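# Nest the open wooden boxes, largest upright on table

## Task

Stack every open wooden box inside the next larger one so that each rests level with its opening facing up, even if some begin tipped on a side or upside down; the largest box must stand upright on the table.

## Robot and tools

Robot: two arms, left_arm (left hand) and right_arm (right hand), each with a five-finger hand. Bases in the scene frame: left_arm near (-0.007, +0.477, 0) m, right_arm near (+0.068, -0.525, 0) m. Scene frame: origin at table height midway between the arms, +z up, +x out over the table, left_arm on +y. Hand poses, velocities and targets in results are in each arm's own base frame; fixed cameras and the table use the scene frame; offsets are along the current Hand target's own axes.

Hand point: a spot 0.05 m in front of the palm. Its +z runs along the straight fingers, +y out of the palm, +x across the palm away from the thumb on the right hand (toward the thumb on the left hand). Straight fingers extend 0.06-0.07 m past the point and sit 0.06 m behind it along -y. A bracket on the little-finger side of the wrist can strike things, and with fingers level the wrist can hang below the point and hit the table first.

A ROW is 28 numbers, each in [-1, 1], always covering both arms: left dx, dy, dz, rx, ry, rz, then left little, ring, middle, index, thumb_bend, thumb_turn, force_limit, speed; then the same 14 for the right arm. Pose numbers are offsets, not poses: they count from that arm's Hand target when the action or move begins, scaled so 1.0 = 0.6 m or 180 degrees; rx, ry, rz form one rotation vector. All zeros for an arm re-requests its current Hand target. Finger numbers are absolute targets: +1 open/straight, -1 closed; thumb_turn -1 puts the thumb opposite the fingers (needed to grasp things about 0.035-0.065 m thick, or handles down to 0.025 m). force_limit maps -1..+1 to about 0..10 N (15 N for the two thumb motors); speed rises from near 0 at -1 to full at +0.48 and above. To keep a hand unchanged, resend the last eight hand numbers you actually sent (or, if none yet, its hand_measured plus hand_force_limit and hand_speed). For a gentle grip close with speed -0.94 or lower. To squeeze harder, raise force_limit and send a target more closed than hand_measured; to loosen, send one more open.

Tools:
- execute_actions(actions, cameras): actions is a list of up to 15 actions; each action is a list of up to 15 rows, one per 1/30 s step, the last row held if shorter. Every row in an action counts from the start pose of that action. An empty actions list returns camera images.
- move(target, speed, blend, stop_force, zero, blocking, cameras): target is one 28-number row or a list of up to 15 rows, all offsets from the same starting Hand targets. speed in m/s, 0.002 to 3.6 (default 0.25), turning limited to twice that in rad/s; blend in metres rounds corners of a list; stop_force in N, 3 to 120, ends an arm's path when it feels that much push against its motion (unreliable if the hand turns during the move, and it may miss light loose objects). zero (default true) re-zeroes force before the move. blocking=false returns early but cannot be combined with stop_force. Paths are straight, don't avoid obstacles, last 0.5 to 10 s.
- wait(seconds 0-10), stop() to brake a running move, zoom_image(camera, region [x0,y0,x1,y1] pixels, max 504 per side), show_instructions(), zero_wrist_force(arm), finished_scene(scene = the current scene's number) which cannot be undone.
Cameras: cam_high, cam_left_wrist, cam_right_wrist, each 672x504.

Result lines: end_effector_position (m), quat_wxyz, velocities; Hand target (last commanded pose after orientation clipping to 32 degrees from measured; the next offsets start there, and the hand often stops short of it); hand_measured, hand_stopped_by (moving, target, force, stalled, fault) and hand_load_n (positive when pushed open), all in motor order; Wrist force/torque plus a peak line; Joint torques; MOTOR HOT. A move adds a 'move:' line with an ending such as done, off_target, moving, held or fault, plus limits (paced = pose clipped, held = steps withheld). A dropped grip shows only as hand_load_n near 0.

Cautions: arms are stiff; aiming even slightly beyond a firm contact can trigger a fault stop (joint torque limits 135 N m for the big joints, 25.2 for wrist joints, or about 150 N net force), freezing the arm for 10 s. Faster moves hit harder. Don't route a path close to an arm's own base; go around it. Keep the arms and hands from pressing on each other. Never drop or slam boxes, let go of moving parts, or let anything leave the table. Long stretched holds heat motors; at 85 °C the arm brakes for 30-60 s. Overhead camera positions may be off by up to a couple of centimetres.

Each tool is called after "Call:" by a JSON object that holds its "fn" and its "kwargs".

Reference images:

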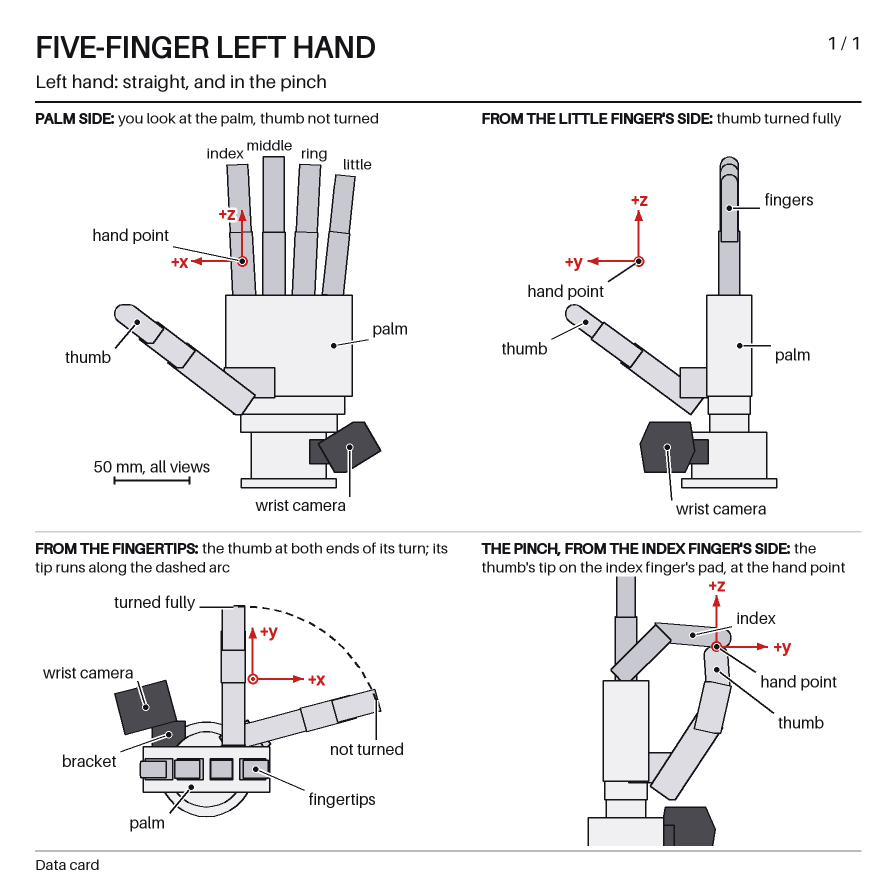

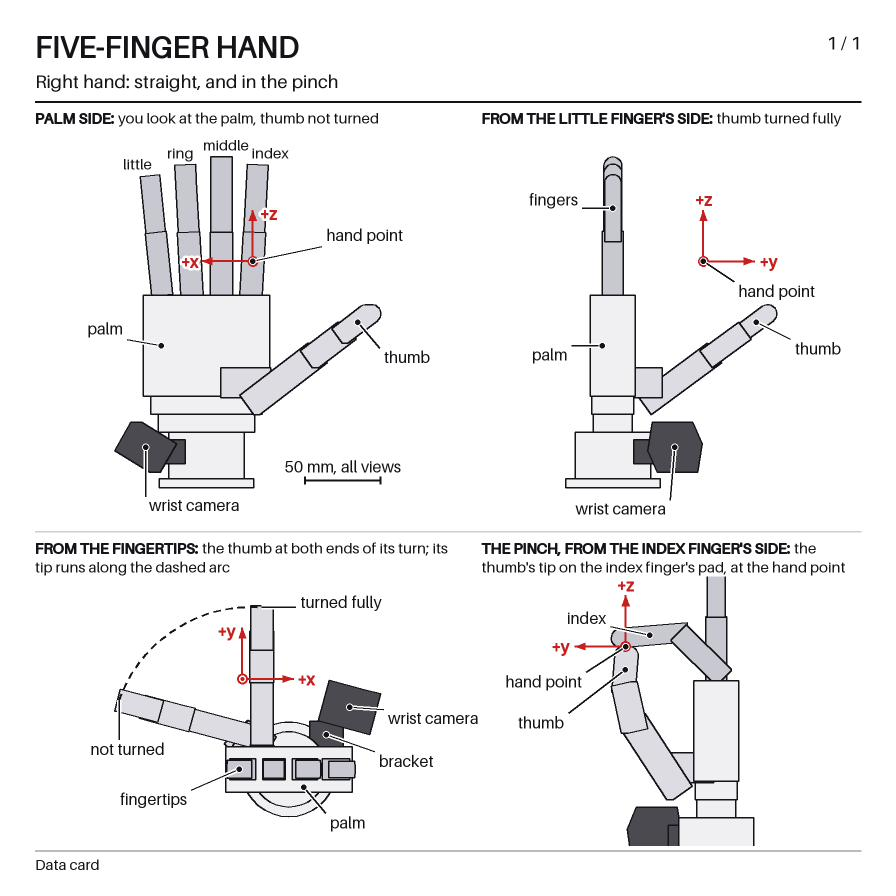

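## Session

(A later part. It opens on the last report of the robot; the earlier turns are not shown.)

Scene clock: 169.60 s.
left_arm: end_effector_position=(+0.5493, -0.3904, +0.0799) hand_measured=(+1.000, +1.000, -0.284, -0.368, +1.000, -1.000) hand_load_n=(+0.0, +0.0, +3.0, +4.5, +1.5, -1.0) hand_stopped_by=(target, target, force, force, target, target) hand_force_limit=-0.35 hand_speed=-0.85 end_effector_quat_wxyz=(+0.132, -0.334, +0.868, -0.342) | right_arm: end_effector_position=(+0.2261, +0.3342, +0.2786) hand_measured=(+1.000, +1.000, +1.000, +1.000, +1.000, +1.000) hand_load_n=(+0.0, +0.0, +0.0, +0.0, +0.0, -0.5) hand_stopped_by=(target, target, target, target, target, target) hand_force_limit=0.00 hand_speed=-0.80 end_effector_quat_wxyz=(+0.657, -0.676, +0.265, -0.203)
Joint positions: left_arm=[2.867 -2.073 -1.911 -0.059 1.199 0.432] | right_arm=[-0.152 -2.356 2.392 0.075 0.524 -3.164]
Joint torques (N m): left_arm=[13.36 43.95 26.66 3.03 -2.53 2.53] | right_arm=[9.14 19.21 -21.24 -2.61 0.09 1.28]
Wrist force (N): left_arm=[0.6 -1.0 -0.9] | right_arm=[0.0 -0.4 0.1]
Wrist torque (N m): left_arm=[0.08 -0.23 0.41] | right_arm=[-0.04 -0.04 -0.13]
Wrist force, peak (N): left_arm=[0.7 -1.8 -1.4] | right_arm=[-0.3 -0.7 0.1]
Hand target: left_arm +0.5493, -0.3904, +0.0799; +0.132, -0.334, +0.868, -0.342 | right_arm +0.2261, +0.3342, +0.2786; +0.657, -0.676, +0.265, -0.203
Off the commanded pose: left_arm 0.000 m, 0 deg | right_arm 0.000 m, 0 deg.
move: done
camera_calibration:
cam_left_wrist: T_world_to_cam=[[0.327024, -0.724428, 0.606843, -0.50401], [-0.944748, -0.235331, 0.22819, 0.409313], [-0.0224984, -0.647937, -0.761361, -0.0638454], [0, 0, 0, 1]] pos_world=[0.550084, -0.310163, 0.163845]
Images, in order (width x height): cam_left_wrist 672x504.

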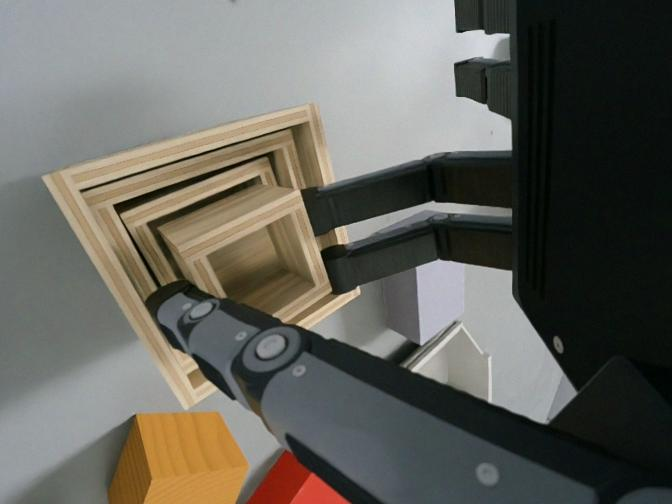

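Call:
{"fn": "move", "kwargs": {"target": [0,0.0085,0.0091,0,0,0,1,1,-0.7,-0.7,1,-1,-0.35,-0.85,0,0,0,0,0,0,1,1,1,1,1,1,0,-0.8], "speed": 0.02, "stop_force": 3, "cameras": ["cam_left_wrist"]}}

Call:
{"fn": "zoom_image", "kwargs": {"camera": "cam_left_wrist", "region": [60, 90, 400, 340]}}

Scene clock: 171.70 s.
left_arm: end_effector_position=(+0.5493, -0.3904, +0.0724) hand_measured=(+1.000, +1.000, -0.284, -0.368, +1.000, -1.000) hand_load_n=(+0.0, +0.0, +2.5, +4.5, +1.5, -1.0) hand_stopped_by=(target, target, force, force, target, target) hand_force_limit=-0.35 hand_speed=-0.85 end_effector_quat_wxyz=(+0.132, -0.334, +0.868, -0.342) | right_arm: end_effector_position=(+0.2261, +0.3342, +0.2786) hand_measured=(+1.000, +1.000, +1.000, +1.000, +1.000, +1.000) hand_load_n=(+0.0, +0.0, +0.0, +0.0, +0.0, -0.5) hand_stopped_by=(target, target, target, target, target, target) hand_force_limit=0.00 hand_speed=-0.80 end_effector_quat_wxyz=(+0.657, -0.676, +0.265, -0.203)
Joint positions: left_arm=[2.867 -2.087 -1.915 -0.042 1.199 0.432] | right_arm=[-0.152 -2.356 2.392 0.075 0.524 -3.164]
Joint torques (N m): left_arm=[13.06 47.89 23.77 0.82 -2.58 2.01] | right_arm=[9.12 19.2 -20.77 -2.57 0.06 1.32]
Wrist force (N): left_arm=[0.7 -0.9 -0.7] | right_arm=[0.1 -0.5 0.2]
Wrist torque (N m): left_arm=[0.09 -0.23 0.41] | right_arm=[-0.09 -0.05 -0.13]
Wrist force, peak (N): left_arm=[1.2 -1.3 -1.1] | right_arm=[-0.4 -0.4 0.2]
Hand target: left_arm +0.5493, -0.3904, +0.0724; +0.132, -0.334, +0.868, -0.342 | right_arm +0.2261, +0.3342, +0.2786; +0.657, -0.676, +0.265, -0.203
Off the commanded pose: left_arm 0.000 m, 0 deg | right_arm 0.000 m, 0 deg.
move: done
camera_calibration:
cam_left_wrist: T_world_to_cam=[[0.327024, -0.724428, 0.606843, -0.499459], [-0.944748, -0.235331, 0.22819, 0.411024], [-0.0224984, -0.647937, -0.761361, -0.0695556], [0, 0, 0, 1]] pos_world=[0.550084, -0.310163, 0.156345]
Images, in order (width x height): cam_left_wrist 672x504.

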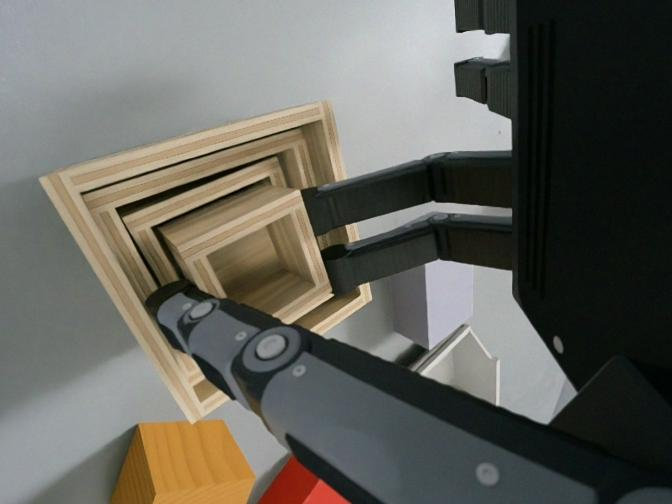

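Scaled by 1.482 from the camera's 672x504 image, which has a finer 960x720 frame.

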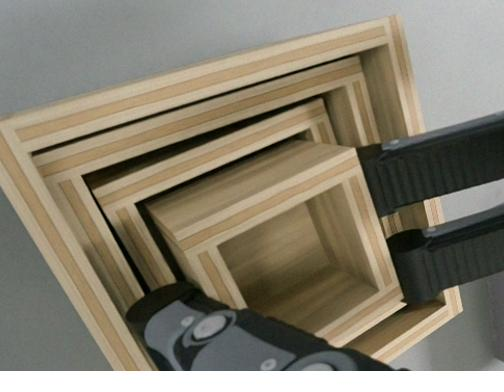

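Call:
{"fn": "move", "kwargs": {"target": [0,0.0057,0.0061,0,0,0,1,1,-0.7,-0.7,1,-1,-0.35,-0.85,0,0,0,0,0,0,1,1,1,1,1,1,0,-0.8], "speed": 0.02, "stop_force": 3, "cameras": ["cam_left_wrist"]}}

Scene clock: 174.50 s.
left_arm: end_effector_position=(+0.5493, -0.3904, +0.0701) hand_measured=(+1.000, +1.000, -0.284, -0.368, +1.000, -1.000) hand_load_n=(+0.0, +0.0, +2.0, +4.0, +2.0, -0.5) hand_stopped_by=(target, target, force, force, target, target) hand_force_limit=-0.35 hand_speed=-0.85 end_effector_quat_wxyz=(+0.132, -0.334, +0.868, -0.342) | right_arm: end_effector_position=(+0.2261, +0.3342, +0.2786) hand_measured=(+1.000, +1.000, +1.000, +1.000, +1.000, +1.000) hand_load_n=(+0.0, +0.0, +0.0, -0.5, +0.0, -0.5) hand_stopped_by=(target, target, target, target, target, target) hand_force_limit=0.00 hand_speed=-0.80 end_effector_quat_wxyz=(+0.657, -0.676, +0.265, -0.203)
Joint positions: left_arm=[2.867 -2.092 -1.916 -0.036 1.199 0.432] | right_arm=[-0.152 -2.356 2.392 0.075 0.524 -3.164]
Joint torques (N m): left_arm=[12.09 45.72 25.75 2.03 -0.45 1.21] | right_arm=[8.82 19.07 -20.47 -2.56 0.07 1.38]
Wrist force (N): left_arm=[0.2 -1.9 -3.7] | right_arm=[-0.1 -0.2 0.1]
Wrist torque (N m): left_arm=[0.11 -0.31 0.42] | right_arm=[-0.02 -0.04 -0.13]
Wrist force, peak (N): left_arm=[0.5 -5.4 -7.7] | right_arm=[0.0 -0.7 0.0]
Hand target: left_arm +0.5493, -0.3904, +0.0701; +0.132, -0.334, +0.868, -0.342 (not the last commanded pose) | right_arm +0.2261, +0.3342, +0.2786; +0.657, -0.676, +0.265, -0.203
Off the commanded pose: left_arm 0.003 m, 0 deg | right_arm 0.000 m, 0 deg.
move: contact (left_arm)
camera_calibration:
cam_left_wrist: T_world_to_cam=[[0.326938, -0.724383, 0.606944, -0.498017], [-0.94478, -0.235309, 0.228079, 0.41159], [-0.022397, -0.647996, -0.761314, -0.0713883], [0, 0, 0, 1]] pos_world=[0.550084, -0.310163, 0.154044]
Images, in order (width x height): cam_left_wrist 672x504.

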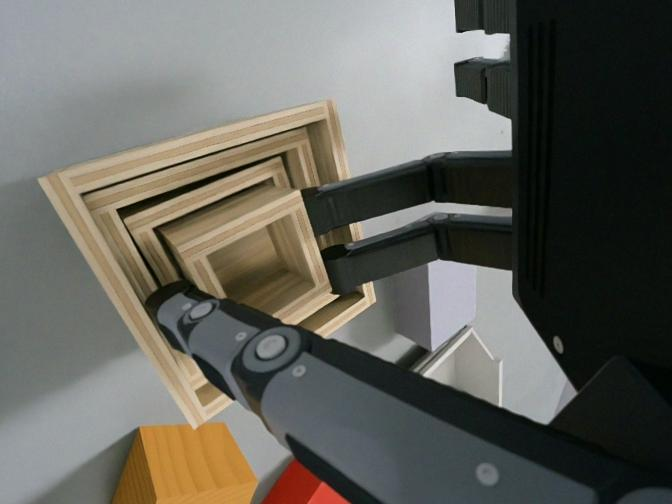

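Call:
{"fn": "execute_actions", "kwargs": {"actions": [[[0,0,0,0,0,0,1,1,-0.22,-0.29,1,-1,-0.35,-0.95,0,0,0,0,0,0,1,1,1,1,1,1,0,-0.8]],[[0,0,0,0,0,0,1,1,-0.22,-0.29,1,-1,-0.35,-0.95,0,0,0,0,0,0,1,1,1,1,1,1,0,-0.8]]], "cameras": ["cam_left_wrist"]}}

Scene clock: 175.90 s.
left_arm: end_effector_position=(+0.5493, -0.3904, +0.0701) hand_measured=(+1.000, +1.000, -0.244, -0.290, +1.000, -1.000) hand_load_n=(+0.0, +0.0, -14.0, +0.0, -1.5, +0.0) hand_stopped_by=(target, target, stalled, target, target, target) hand_force_limit=-0.35 hand_speed=-0.95 end_effector_quat_wxyz=(+0.132, -0.334, +0.868, -0.342) | right_arm: end_effector_position=(+0.2261, +0.3342, +0.2786) hand_measured=(+1.000, +1.000, +1.000, +1.000, +1.000, +1.000) hand_load_n=(+0.0, +0.0, +0.0, +0.0, +0.0, -0.5) hand_stopped_by=(target, target, target, target, target, target) hand_force_limit=0.00 hand_speed=-0.80 end_effector_quat_wxyz=(+0.657, -0.676, +0.265, -0.203)
Joint positions: left_arm=[2.867 -2.092 -1.916 -0.036 1.199 0.432] | right_arm=[-0.152 -2.356 2.392 0.075 0.524 -3.164]
Joint torques (N m): left_arm=[11.27 21.75 7.62 -0.73 2.21 1.15] | right_arm=[9.1 19.02 -21.24 -2.58 0.11 1.31]
Wrist force (N): left_arm=[2.1 -10.8 -15.3] | right_arm=[-0.1 -0.6 -0.1]
Wrist torque (N m): left_arm=[0.08 -0.55 0.61] | right_arm=[-0.08 -0.02 -0.14]
Wrist force, peak (N): left_arm=[1.5 -12.0 -17.2] | right_arm=[-0.4 -0.5 0.4]
Hand target: left_arm +0.5493, -0.3904, +0.0701; +0.132, -0.334, +0.868, -0.342 | right_arm +0.2261, +0.3342, +0.2786; +0.657, -0.676, +0.265, -0.203
Off the commanded pose: left_arm 0.000 m, 0 deg | right_arm 0.000 m, 0 deg.
Step readings (end_effector_position of left_arm | right_arm):
0: (+0.5493, -0.3904, +0.0701) | (+0.2261, +0.3342, +0.2786)
1: (+0.5493, -0.3904, +0.0701) | (+0.2261, +0.3342, +0.2786)
2: (+0.5493, -0.3904, +0.0701) | (+0.2261, +0.3342, +0.2786)
4: (+0.5493, -0.3904, +0.0701) | (+0.2261, +0.3342, +0.2786)
8: (+0.5494, -0.3904, +0.0702) | (+0.2261, +0.3342, +0.2786)
15: (+0.5494, -0.3904, +0.0702) | (+0.2261, +0.3342, +0.2786)
16: (+0.5494, -0.3904, +0.0702) | (+0.2261, +0.3342, +0.2786)
17: (+0.5494, -0.3904, +0.0702) | (+0.2261, +0.3342, +0.2786)
19: (+0.5494, -0.3904, +0.0702) | (+0.2261, +0.3342, +0.2786)
23: (+0.5494, -0.3904, +0.0702) | (+0.2261, +0.3342, +0.2786)
30: (+0.5494, -0.3904, +0.0701) | (+0.2261, +0.3342, +0.2786)
camera_calibration:
cam_left_wrist: T_world_to_cam=[[0.326881, -0.724397, 0.606958, -0.497992], [-0.9448, -0.235265, 0.228041, 0.411621], [-0.0223968, -0.647996, -0.761314, -0.0713883], [0, 0, 0, 1]] pos_world=[0.550084, -0.310163, 0.154044]
Images, in order (width x height): cam_left_wrist 672x504.

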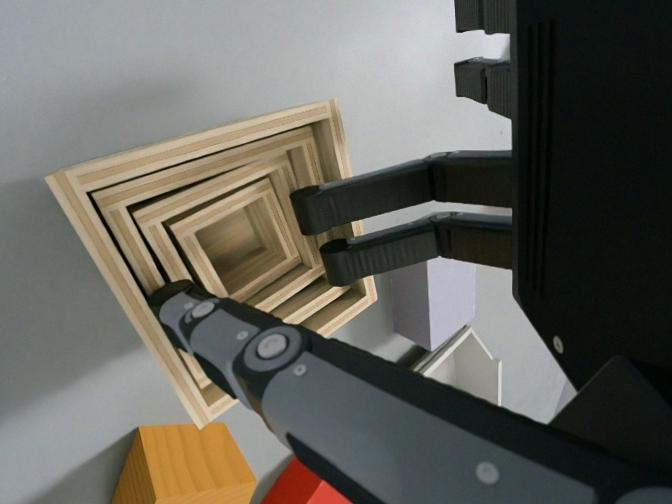

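Call:
{"fn": "execute_actions", "kwargs": {"actions": [[[0,0,0,0,0,0,1,1,-0.29,-0.33,1,-1,-0.3,-0.9,0,0,0,0,0,0,1,1,1,1,1,1,0,-0.8]]]}}

Call:
{"fn": "move", "kwargs": {"target": [[0,-0.0228,-0.0244,0,0,0,1,1,-0.29,-0.33,1,-1,-0.3,-0.9,0,0,0,0,0,0,1,1,1,1,1,1,0,-0.8],[0,-0.1708,-0.183,0,0,0,1,1,-0.29,-0.33,1,-1,-0.3,-0.9,0,0,0,0,0,0,1,1,1,1,1,1,0,-0.8]], "speed": [0.05,0.25], "blend": [0.005,0], "cameras": ["all"]}}

Scene clock: 177.00 s.
left_arm: end_effector_position=(+0.5493, -0.3904, +0.0700) hand_measured=(+1.000, +1.000, -0.290, -0.330, +1.000, -1.000) hand_load_n=(+0.0, +0.0, +0.0, +0.0, +0.0, +0.0) hand_stopped_by=(target, target, target, target, target, target) hand_force_limit=-0.30 hand_speed=-0.90 end_effector_quat_wxyz=(+0.132, -0.334, +0.868, -0.342) | right_arm: end_effector_position=(+0.2261, +0.3342, +0.2786) hand_measured=(+1.000, +1.000, +1.000, +1.000, +1.000, +1.000) hand_load_n=(+0.0, +0.0, +0.0, +0.0, +0.0, -0.5) hand_stopped_by=(target, target, target, target, target, target) hand_force_limit=0.00 hand_speed=-0.80 end_effector_quat_wxyz=(+0.657, -0.676, +0.265, -0.203)
Joint positions: left_arm=[2.867 -2.092 -1.916 -0.036 1.199 0.432] | right_arm=[-0.152 -2.356 2.392 0.075 0.524 -3.164]
Joint torques (N m): left_arm=[8.82 46.19 20.72 3.05 -0.7 1.35] | right_arm=[8.78 18.84 -20.71 -2.54 0.03 1.25]
Wrist force (N): left_arm=[0.6 -1.0 -1.0] | right_arm=[0.0 -0.2 0.1]
Wrist torque (N m): left_arm=[0.09 -0.24 0.40] | right_arm=[-0.04 -0.05 -0.13]
Wrist force, peak (N): left_arm=[1.5 -11.7 -16.6] | right_arm=[-0.5 -0.5 0.0]
Hand target: left_arm +0.5493, -0.3904, +0.0701; +0.132, -0.334, +0.868, -0.342 | right_arm +0.2261, +0.3342, +0.2786; +0.657, -0.676, +0.265, -0.203
Off the commanded pose: left_arm 0.000 m, 0 deg | right_arm 0.000 m, 0 deg.
Step readings (end_effector_position of left_arm | right_arm):
0: (+0.5493, -0.3904, +0.0701) | (+0.2261, +0.3342, +0.2786)
1: (+0.5493, -0.3904, +0.0701) | (+0.2261, +0.3342, +0.2786)
2: (+0.5493, -0.3904, +0.0701) | (+0.2261, +0.3342, +0.2786)
4: (+0.5493, -0.3904, +0.0700) | (+0.2261, +0.3342, +0.2786)
8: (+0.5493, -0.3904, +0.0699) | (+0.2261, +0.3342, +0.2786)
15: (+0.5493, -0.3904, +0.0699) | (+0.2261, +0.3342, +0.2786)

Scene clock: 178.43 s.
left_arm: end_effector_position=(+0.5493, -0.3905, +0.2202) hand_measured=(+1.000, +1.000, -0.290, -0.330, +1.000, -1.000) hand_load_n=(+0.0, +0.0, +0.5, +0.0, +0.0, +0.0) hand_stopped_by=(target, target, target, target, target, target) hand_force_limit=-0.30 hand_speed=-0.90 end_effector_quat_wxyz=(+0.132, -0.334, +0.868, -0.342) | right_arm: end_effector_position=(+0.2261, +0.3342, +0.2786) hand_measured=(+1.000, +1.000, +1.000, +1.000, +1.000, +1.000) hand_load_n=(+0.0, +0.0, +0.0, +0.0, +0.0, +0.0) hand_stopped_by=(target, target, target, target, target, target) hand_force_limit=0.00 hand_speed=-0.80 end_effector_quat_wxyz=(+0.657, -0.676, +0.265, -0.203)
Joint positions: left_arm=[2.867 -1.86 -1.78 -0.404 1.199 0.432] | right_arm=[-0.152 -2.356 2.392 0.075 0.524 -3.164]
Joint torques (N m): left_arm=[4.01 41.65 28.26 0.63 -0.23 2.03] | right_arm=[8.29 19.08 -21.02 -2.56 -0.02 1.33]
Wrist force (N): left_arm=[0.8 -1.1 -1.1] | right_arm=[-0.3 -0.5 0.1]
Wrist torque (N m): left_arm=[0.08 -0.26 0.40] | right_arm=[-0.07 -0.01 -0.15]
Wrist force, peak (N): left_arm=[0.7 -2.4 -2.4] | right_arm=[-0.2 -0.7 0.0]
Hand target: left_arm +0.5493, -0.3905, +0.2203; +0.132, -0.334, +0.868, -0.342 | right_arm +0.2261, +0.3342, +0.2786; +0.657, -0.676, +0.265, -0.203
Off the commanded pose: left_arm 0.000 m, 0 deg | right_arm 0.000 m, 0 deg.
move: done
camera_calibration:
cam_left_wrist: T_world_to_cam=[[0.326869, -0.724421, 0.606935, -0.58913], [-0.944802, -0.235196, 0.228106, 0.377277], [-0.0224967, -0.647994, -0.761313, 0.0428731], [0, 0, 0, 1]] pos_world=[0.549984, -0.310263, 0.304144]
cam_right_wrist: T_world_to_cam=[[0.144431, -0.15244, -0.977702, 0.292094], [-0.98292, 0.0917848, -0.159513, 0.231739], [0.114054, 0.984041, -0.13658, -0.201839], [0, 0, 0, 1]] pos_world=[0.208614, 0.221874, 0.294979]

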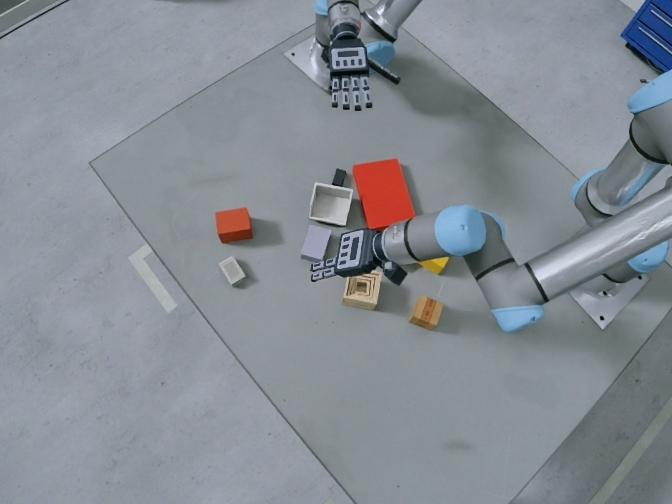

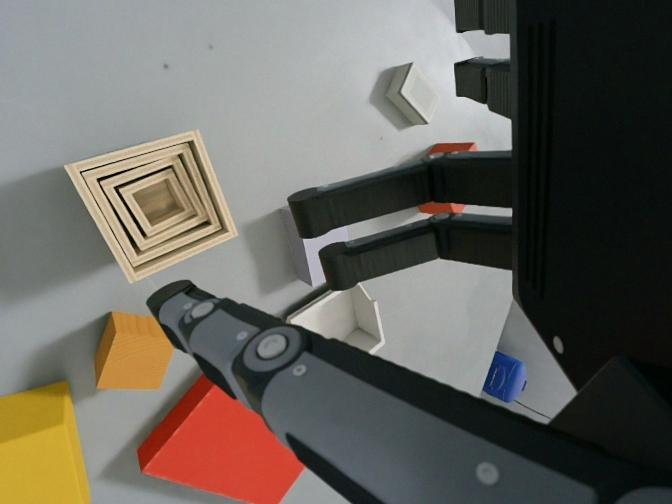

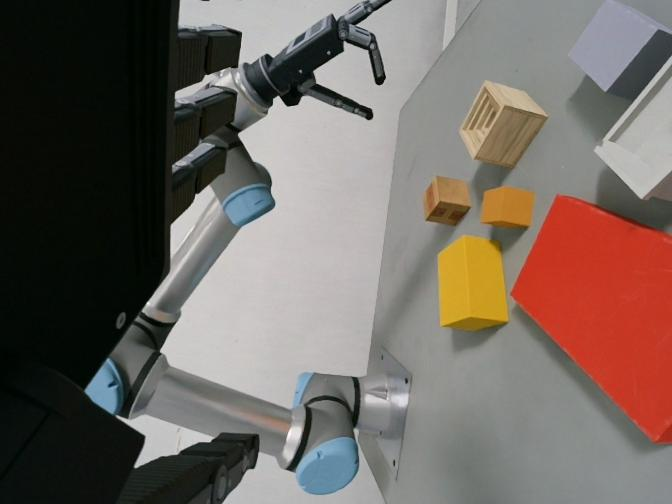

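Call:
{"fn": "zoom_image", "kwargs": {"camera": "cam_left_wrist", "region": [50, 110, 250, 290]}}

Call:
{"fn": "zoom_image", "kwargs": {"camera": "cam_left_wrist", "region": [360, 30, 520, 150]}}

Call:
{"fn": "zoom_image", "kwargs": {"camera": "cam_right_wrist", "region": [400, 60, 580, 240]}}

Scaled by 2.520 from the camera's 672x504 image, which has a finer 960x720 frame.

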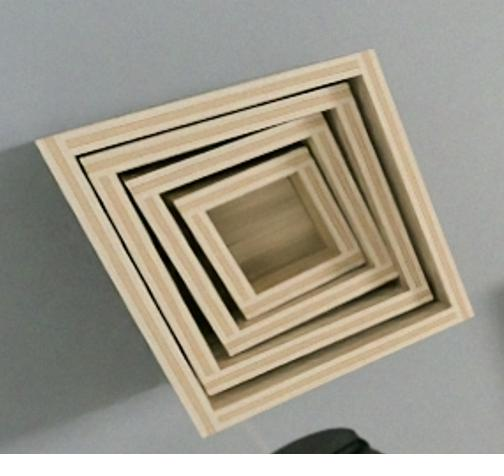

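Scaled by 3.150 from the camera's 672x504 image, which has a finer 960x720 frame.

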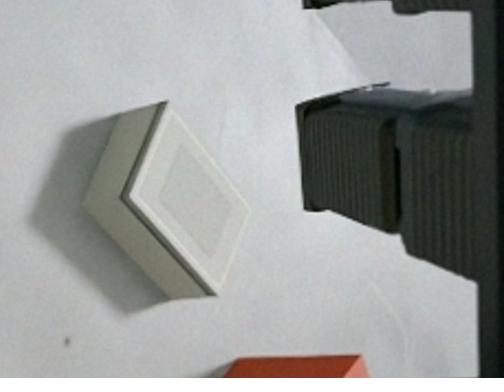

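Scaled by 2.800 from the camera's 672x504 image, which has a finer 960x720 frame.

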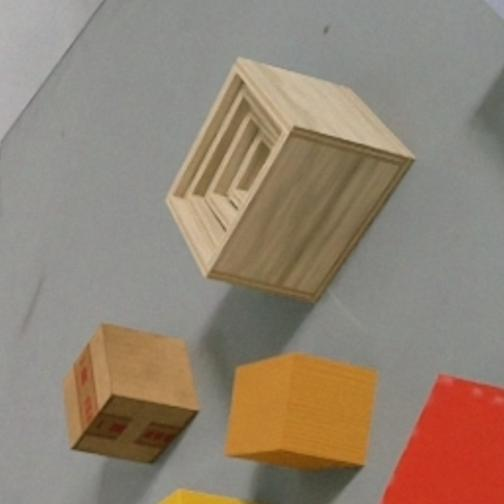

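Call:
{"fn": "finished_scene", "kwargs": {"scene": 1}}

The scene is finished: the task was done.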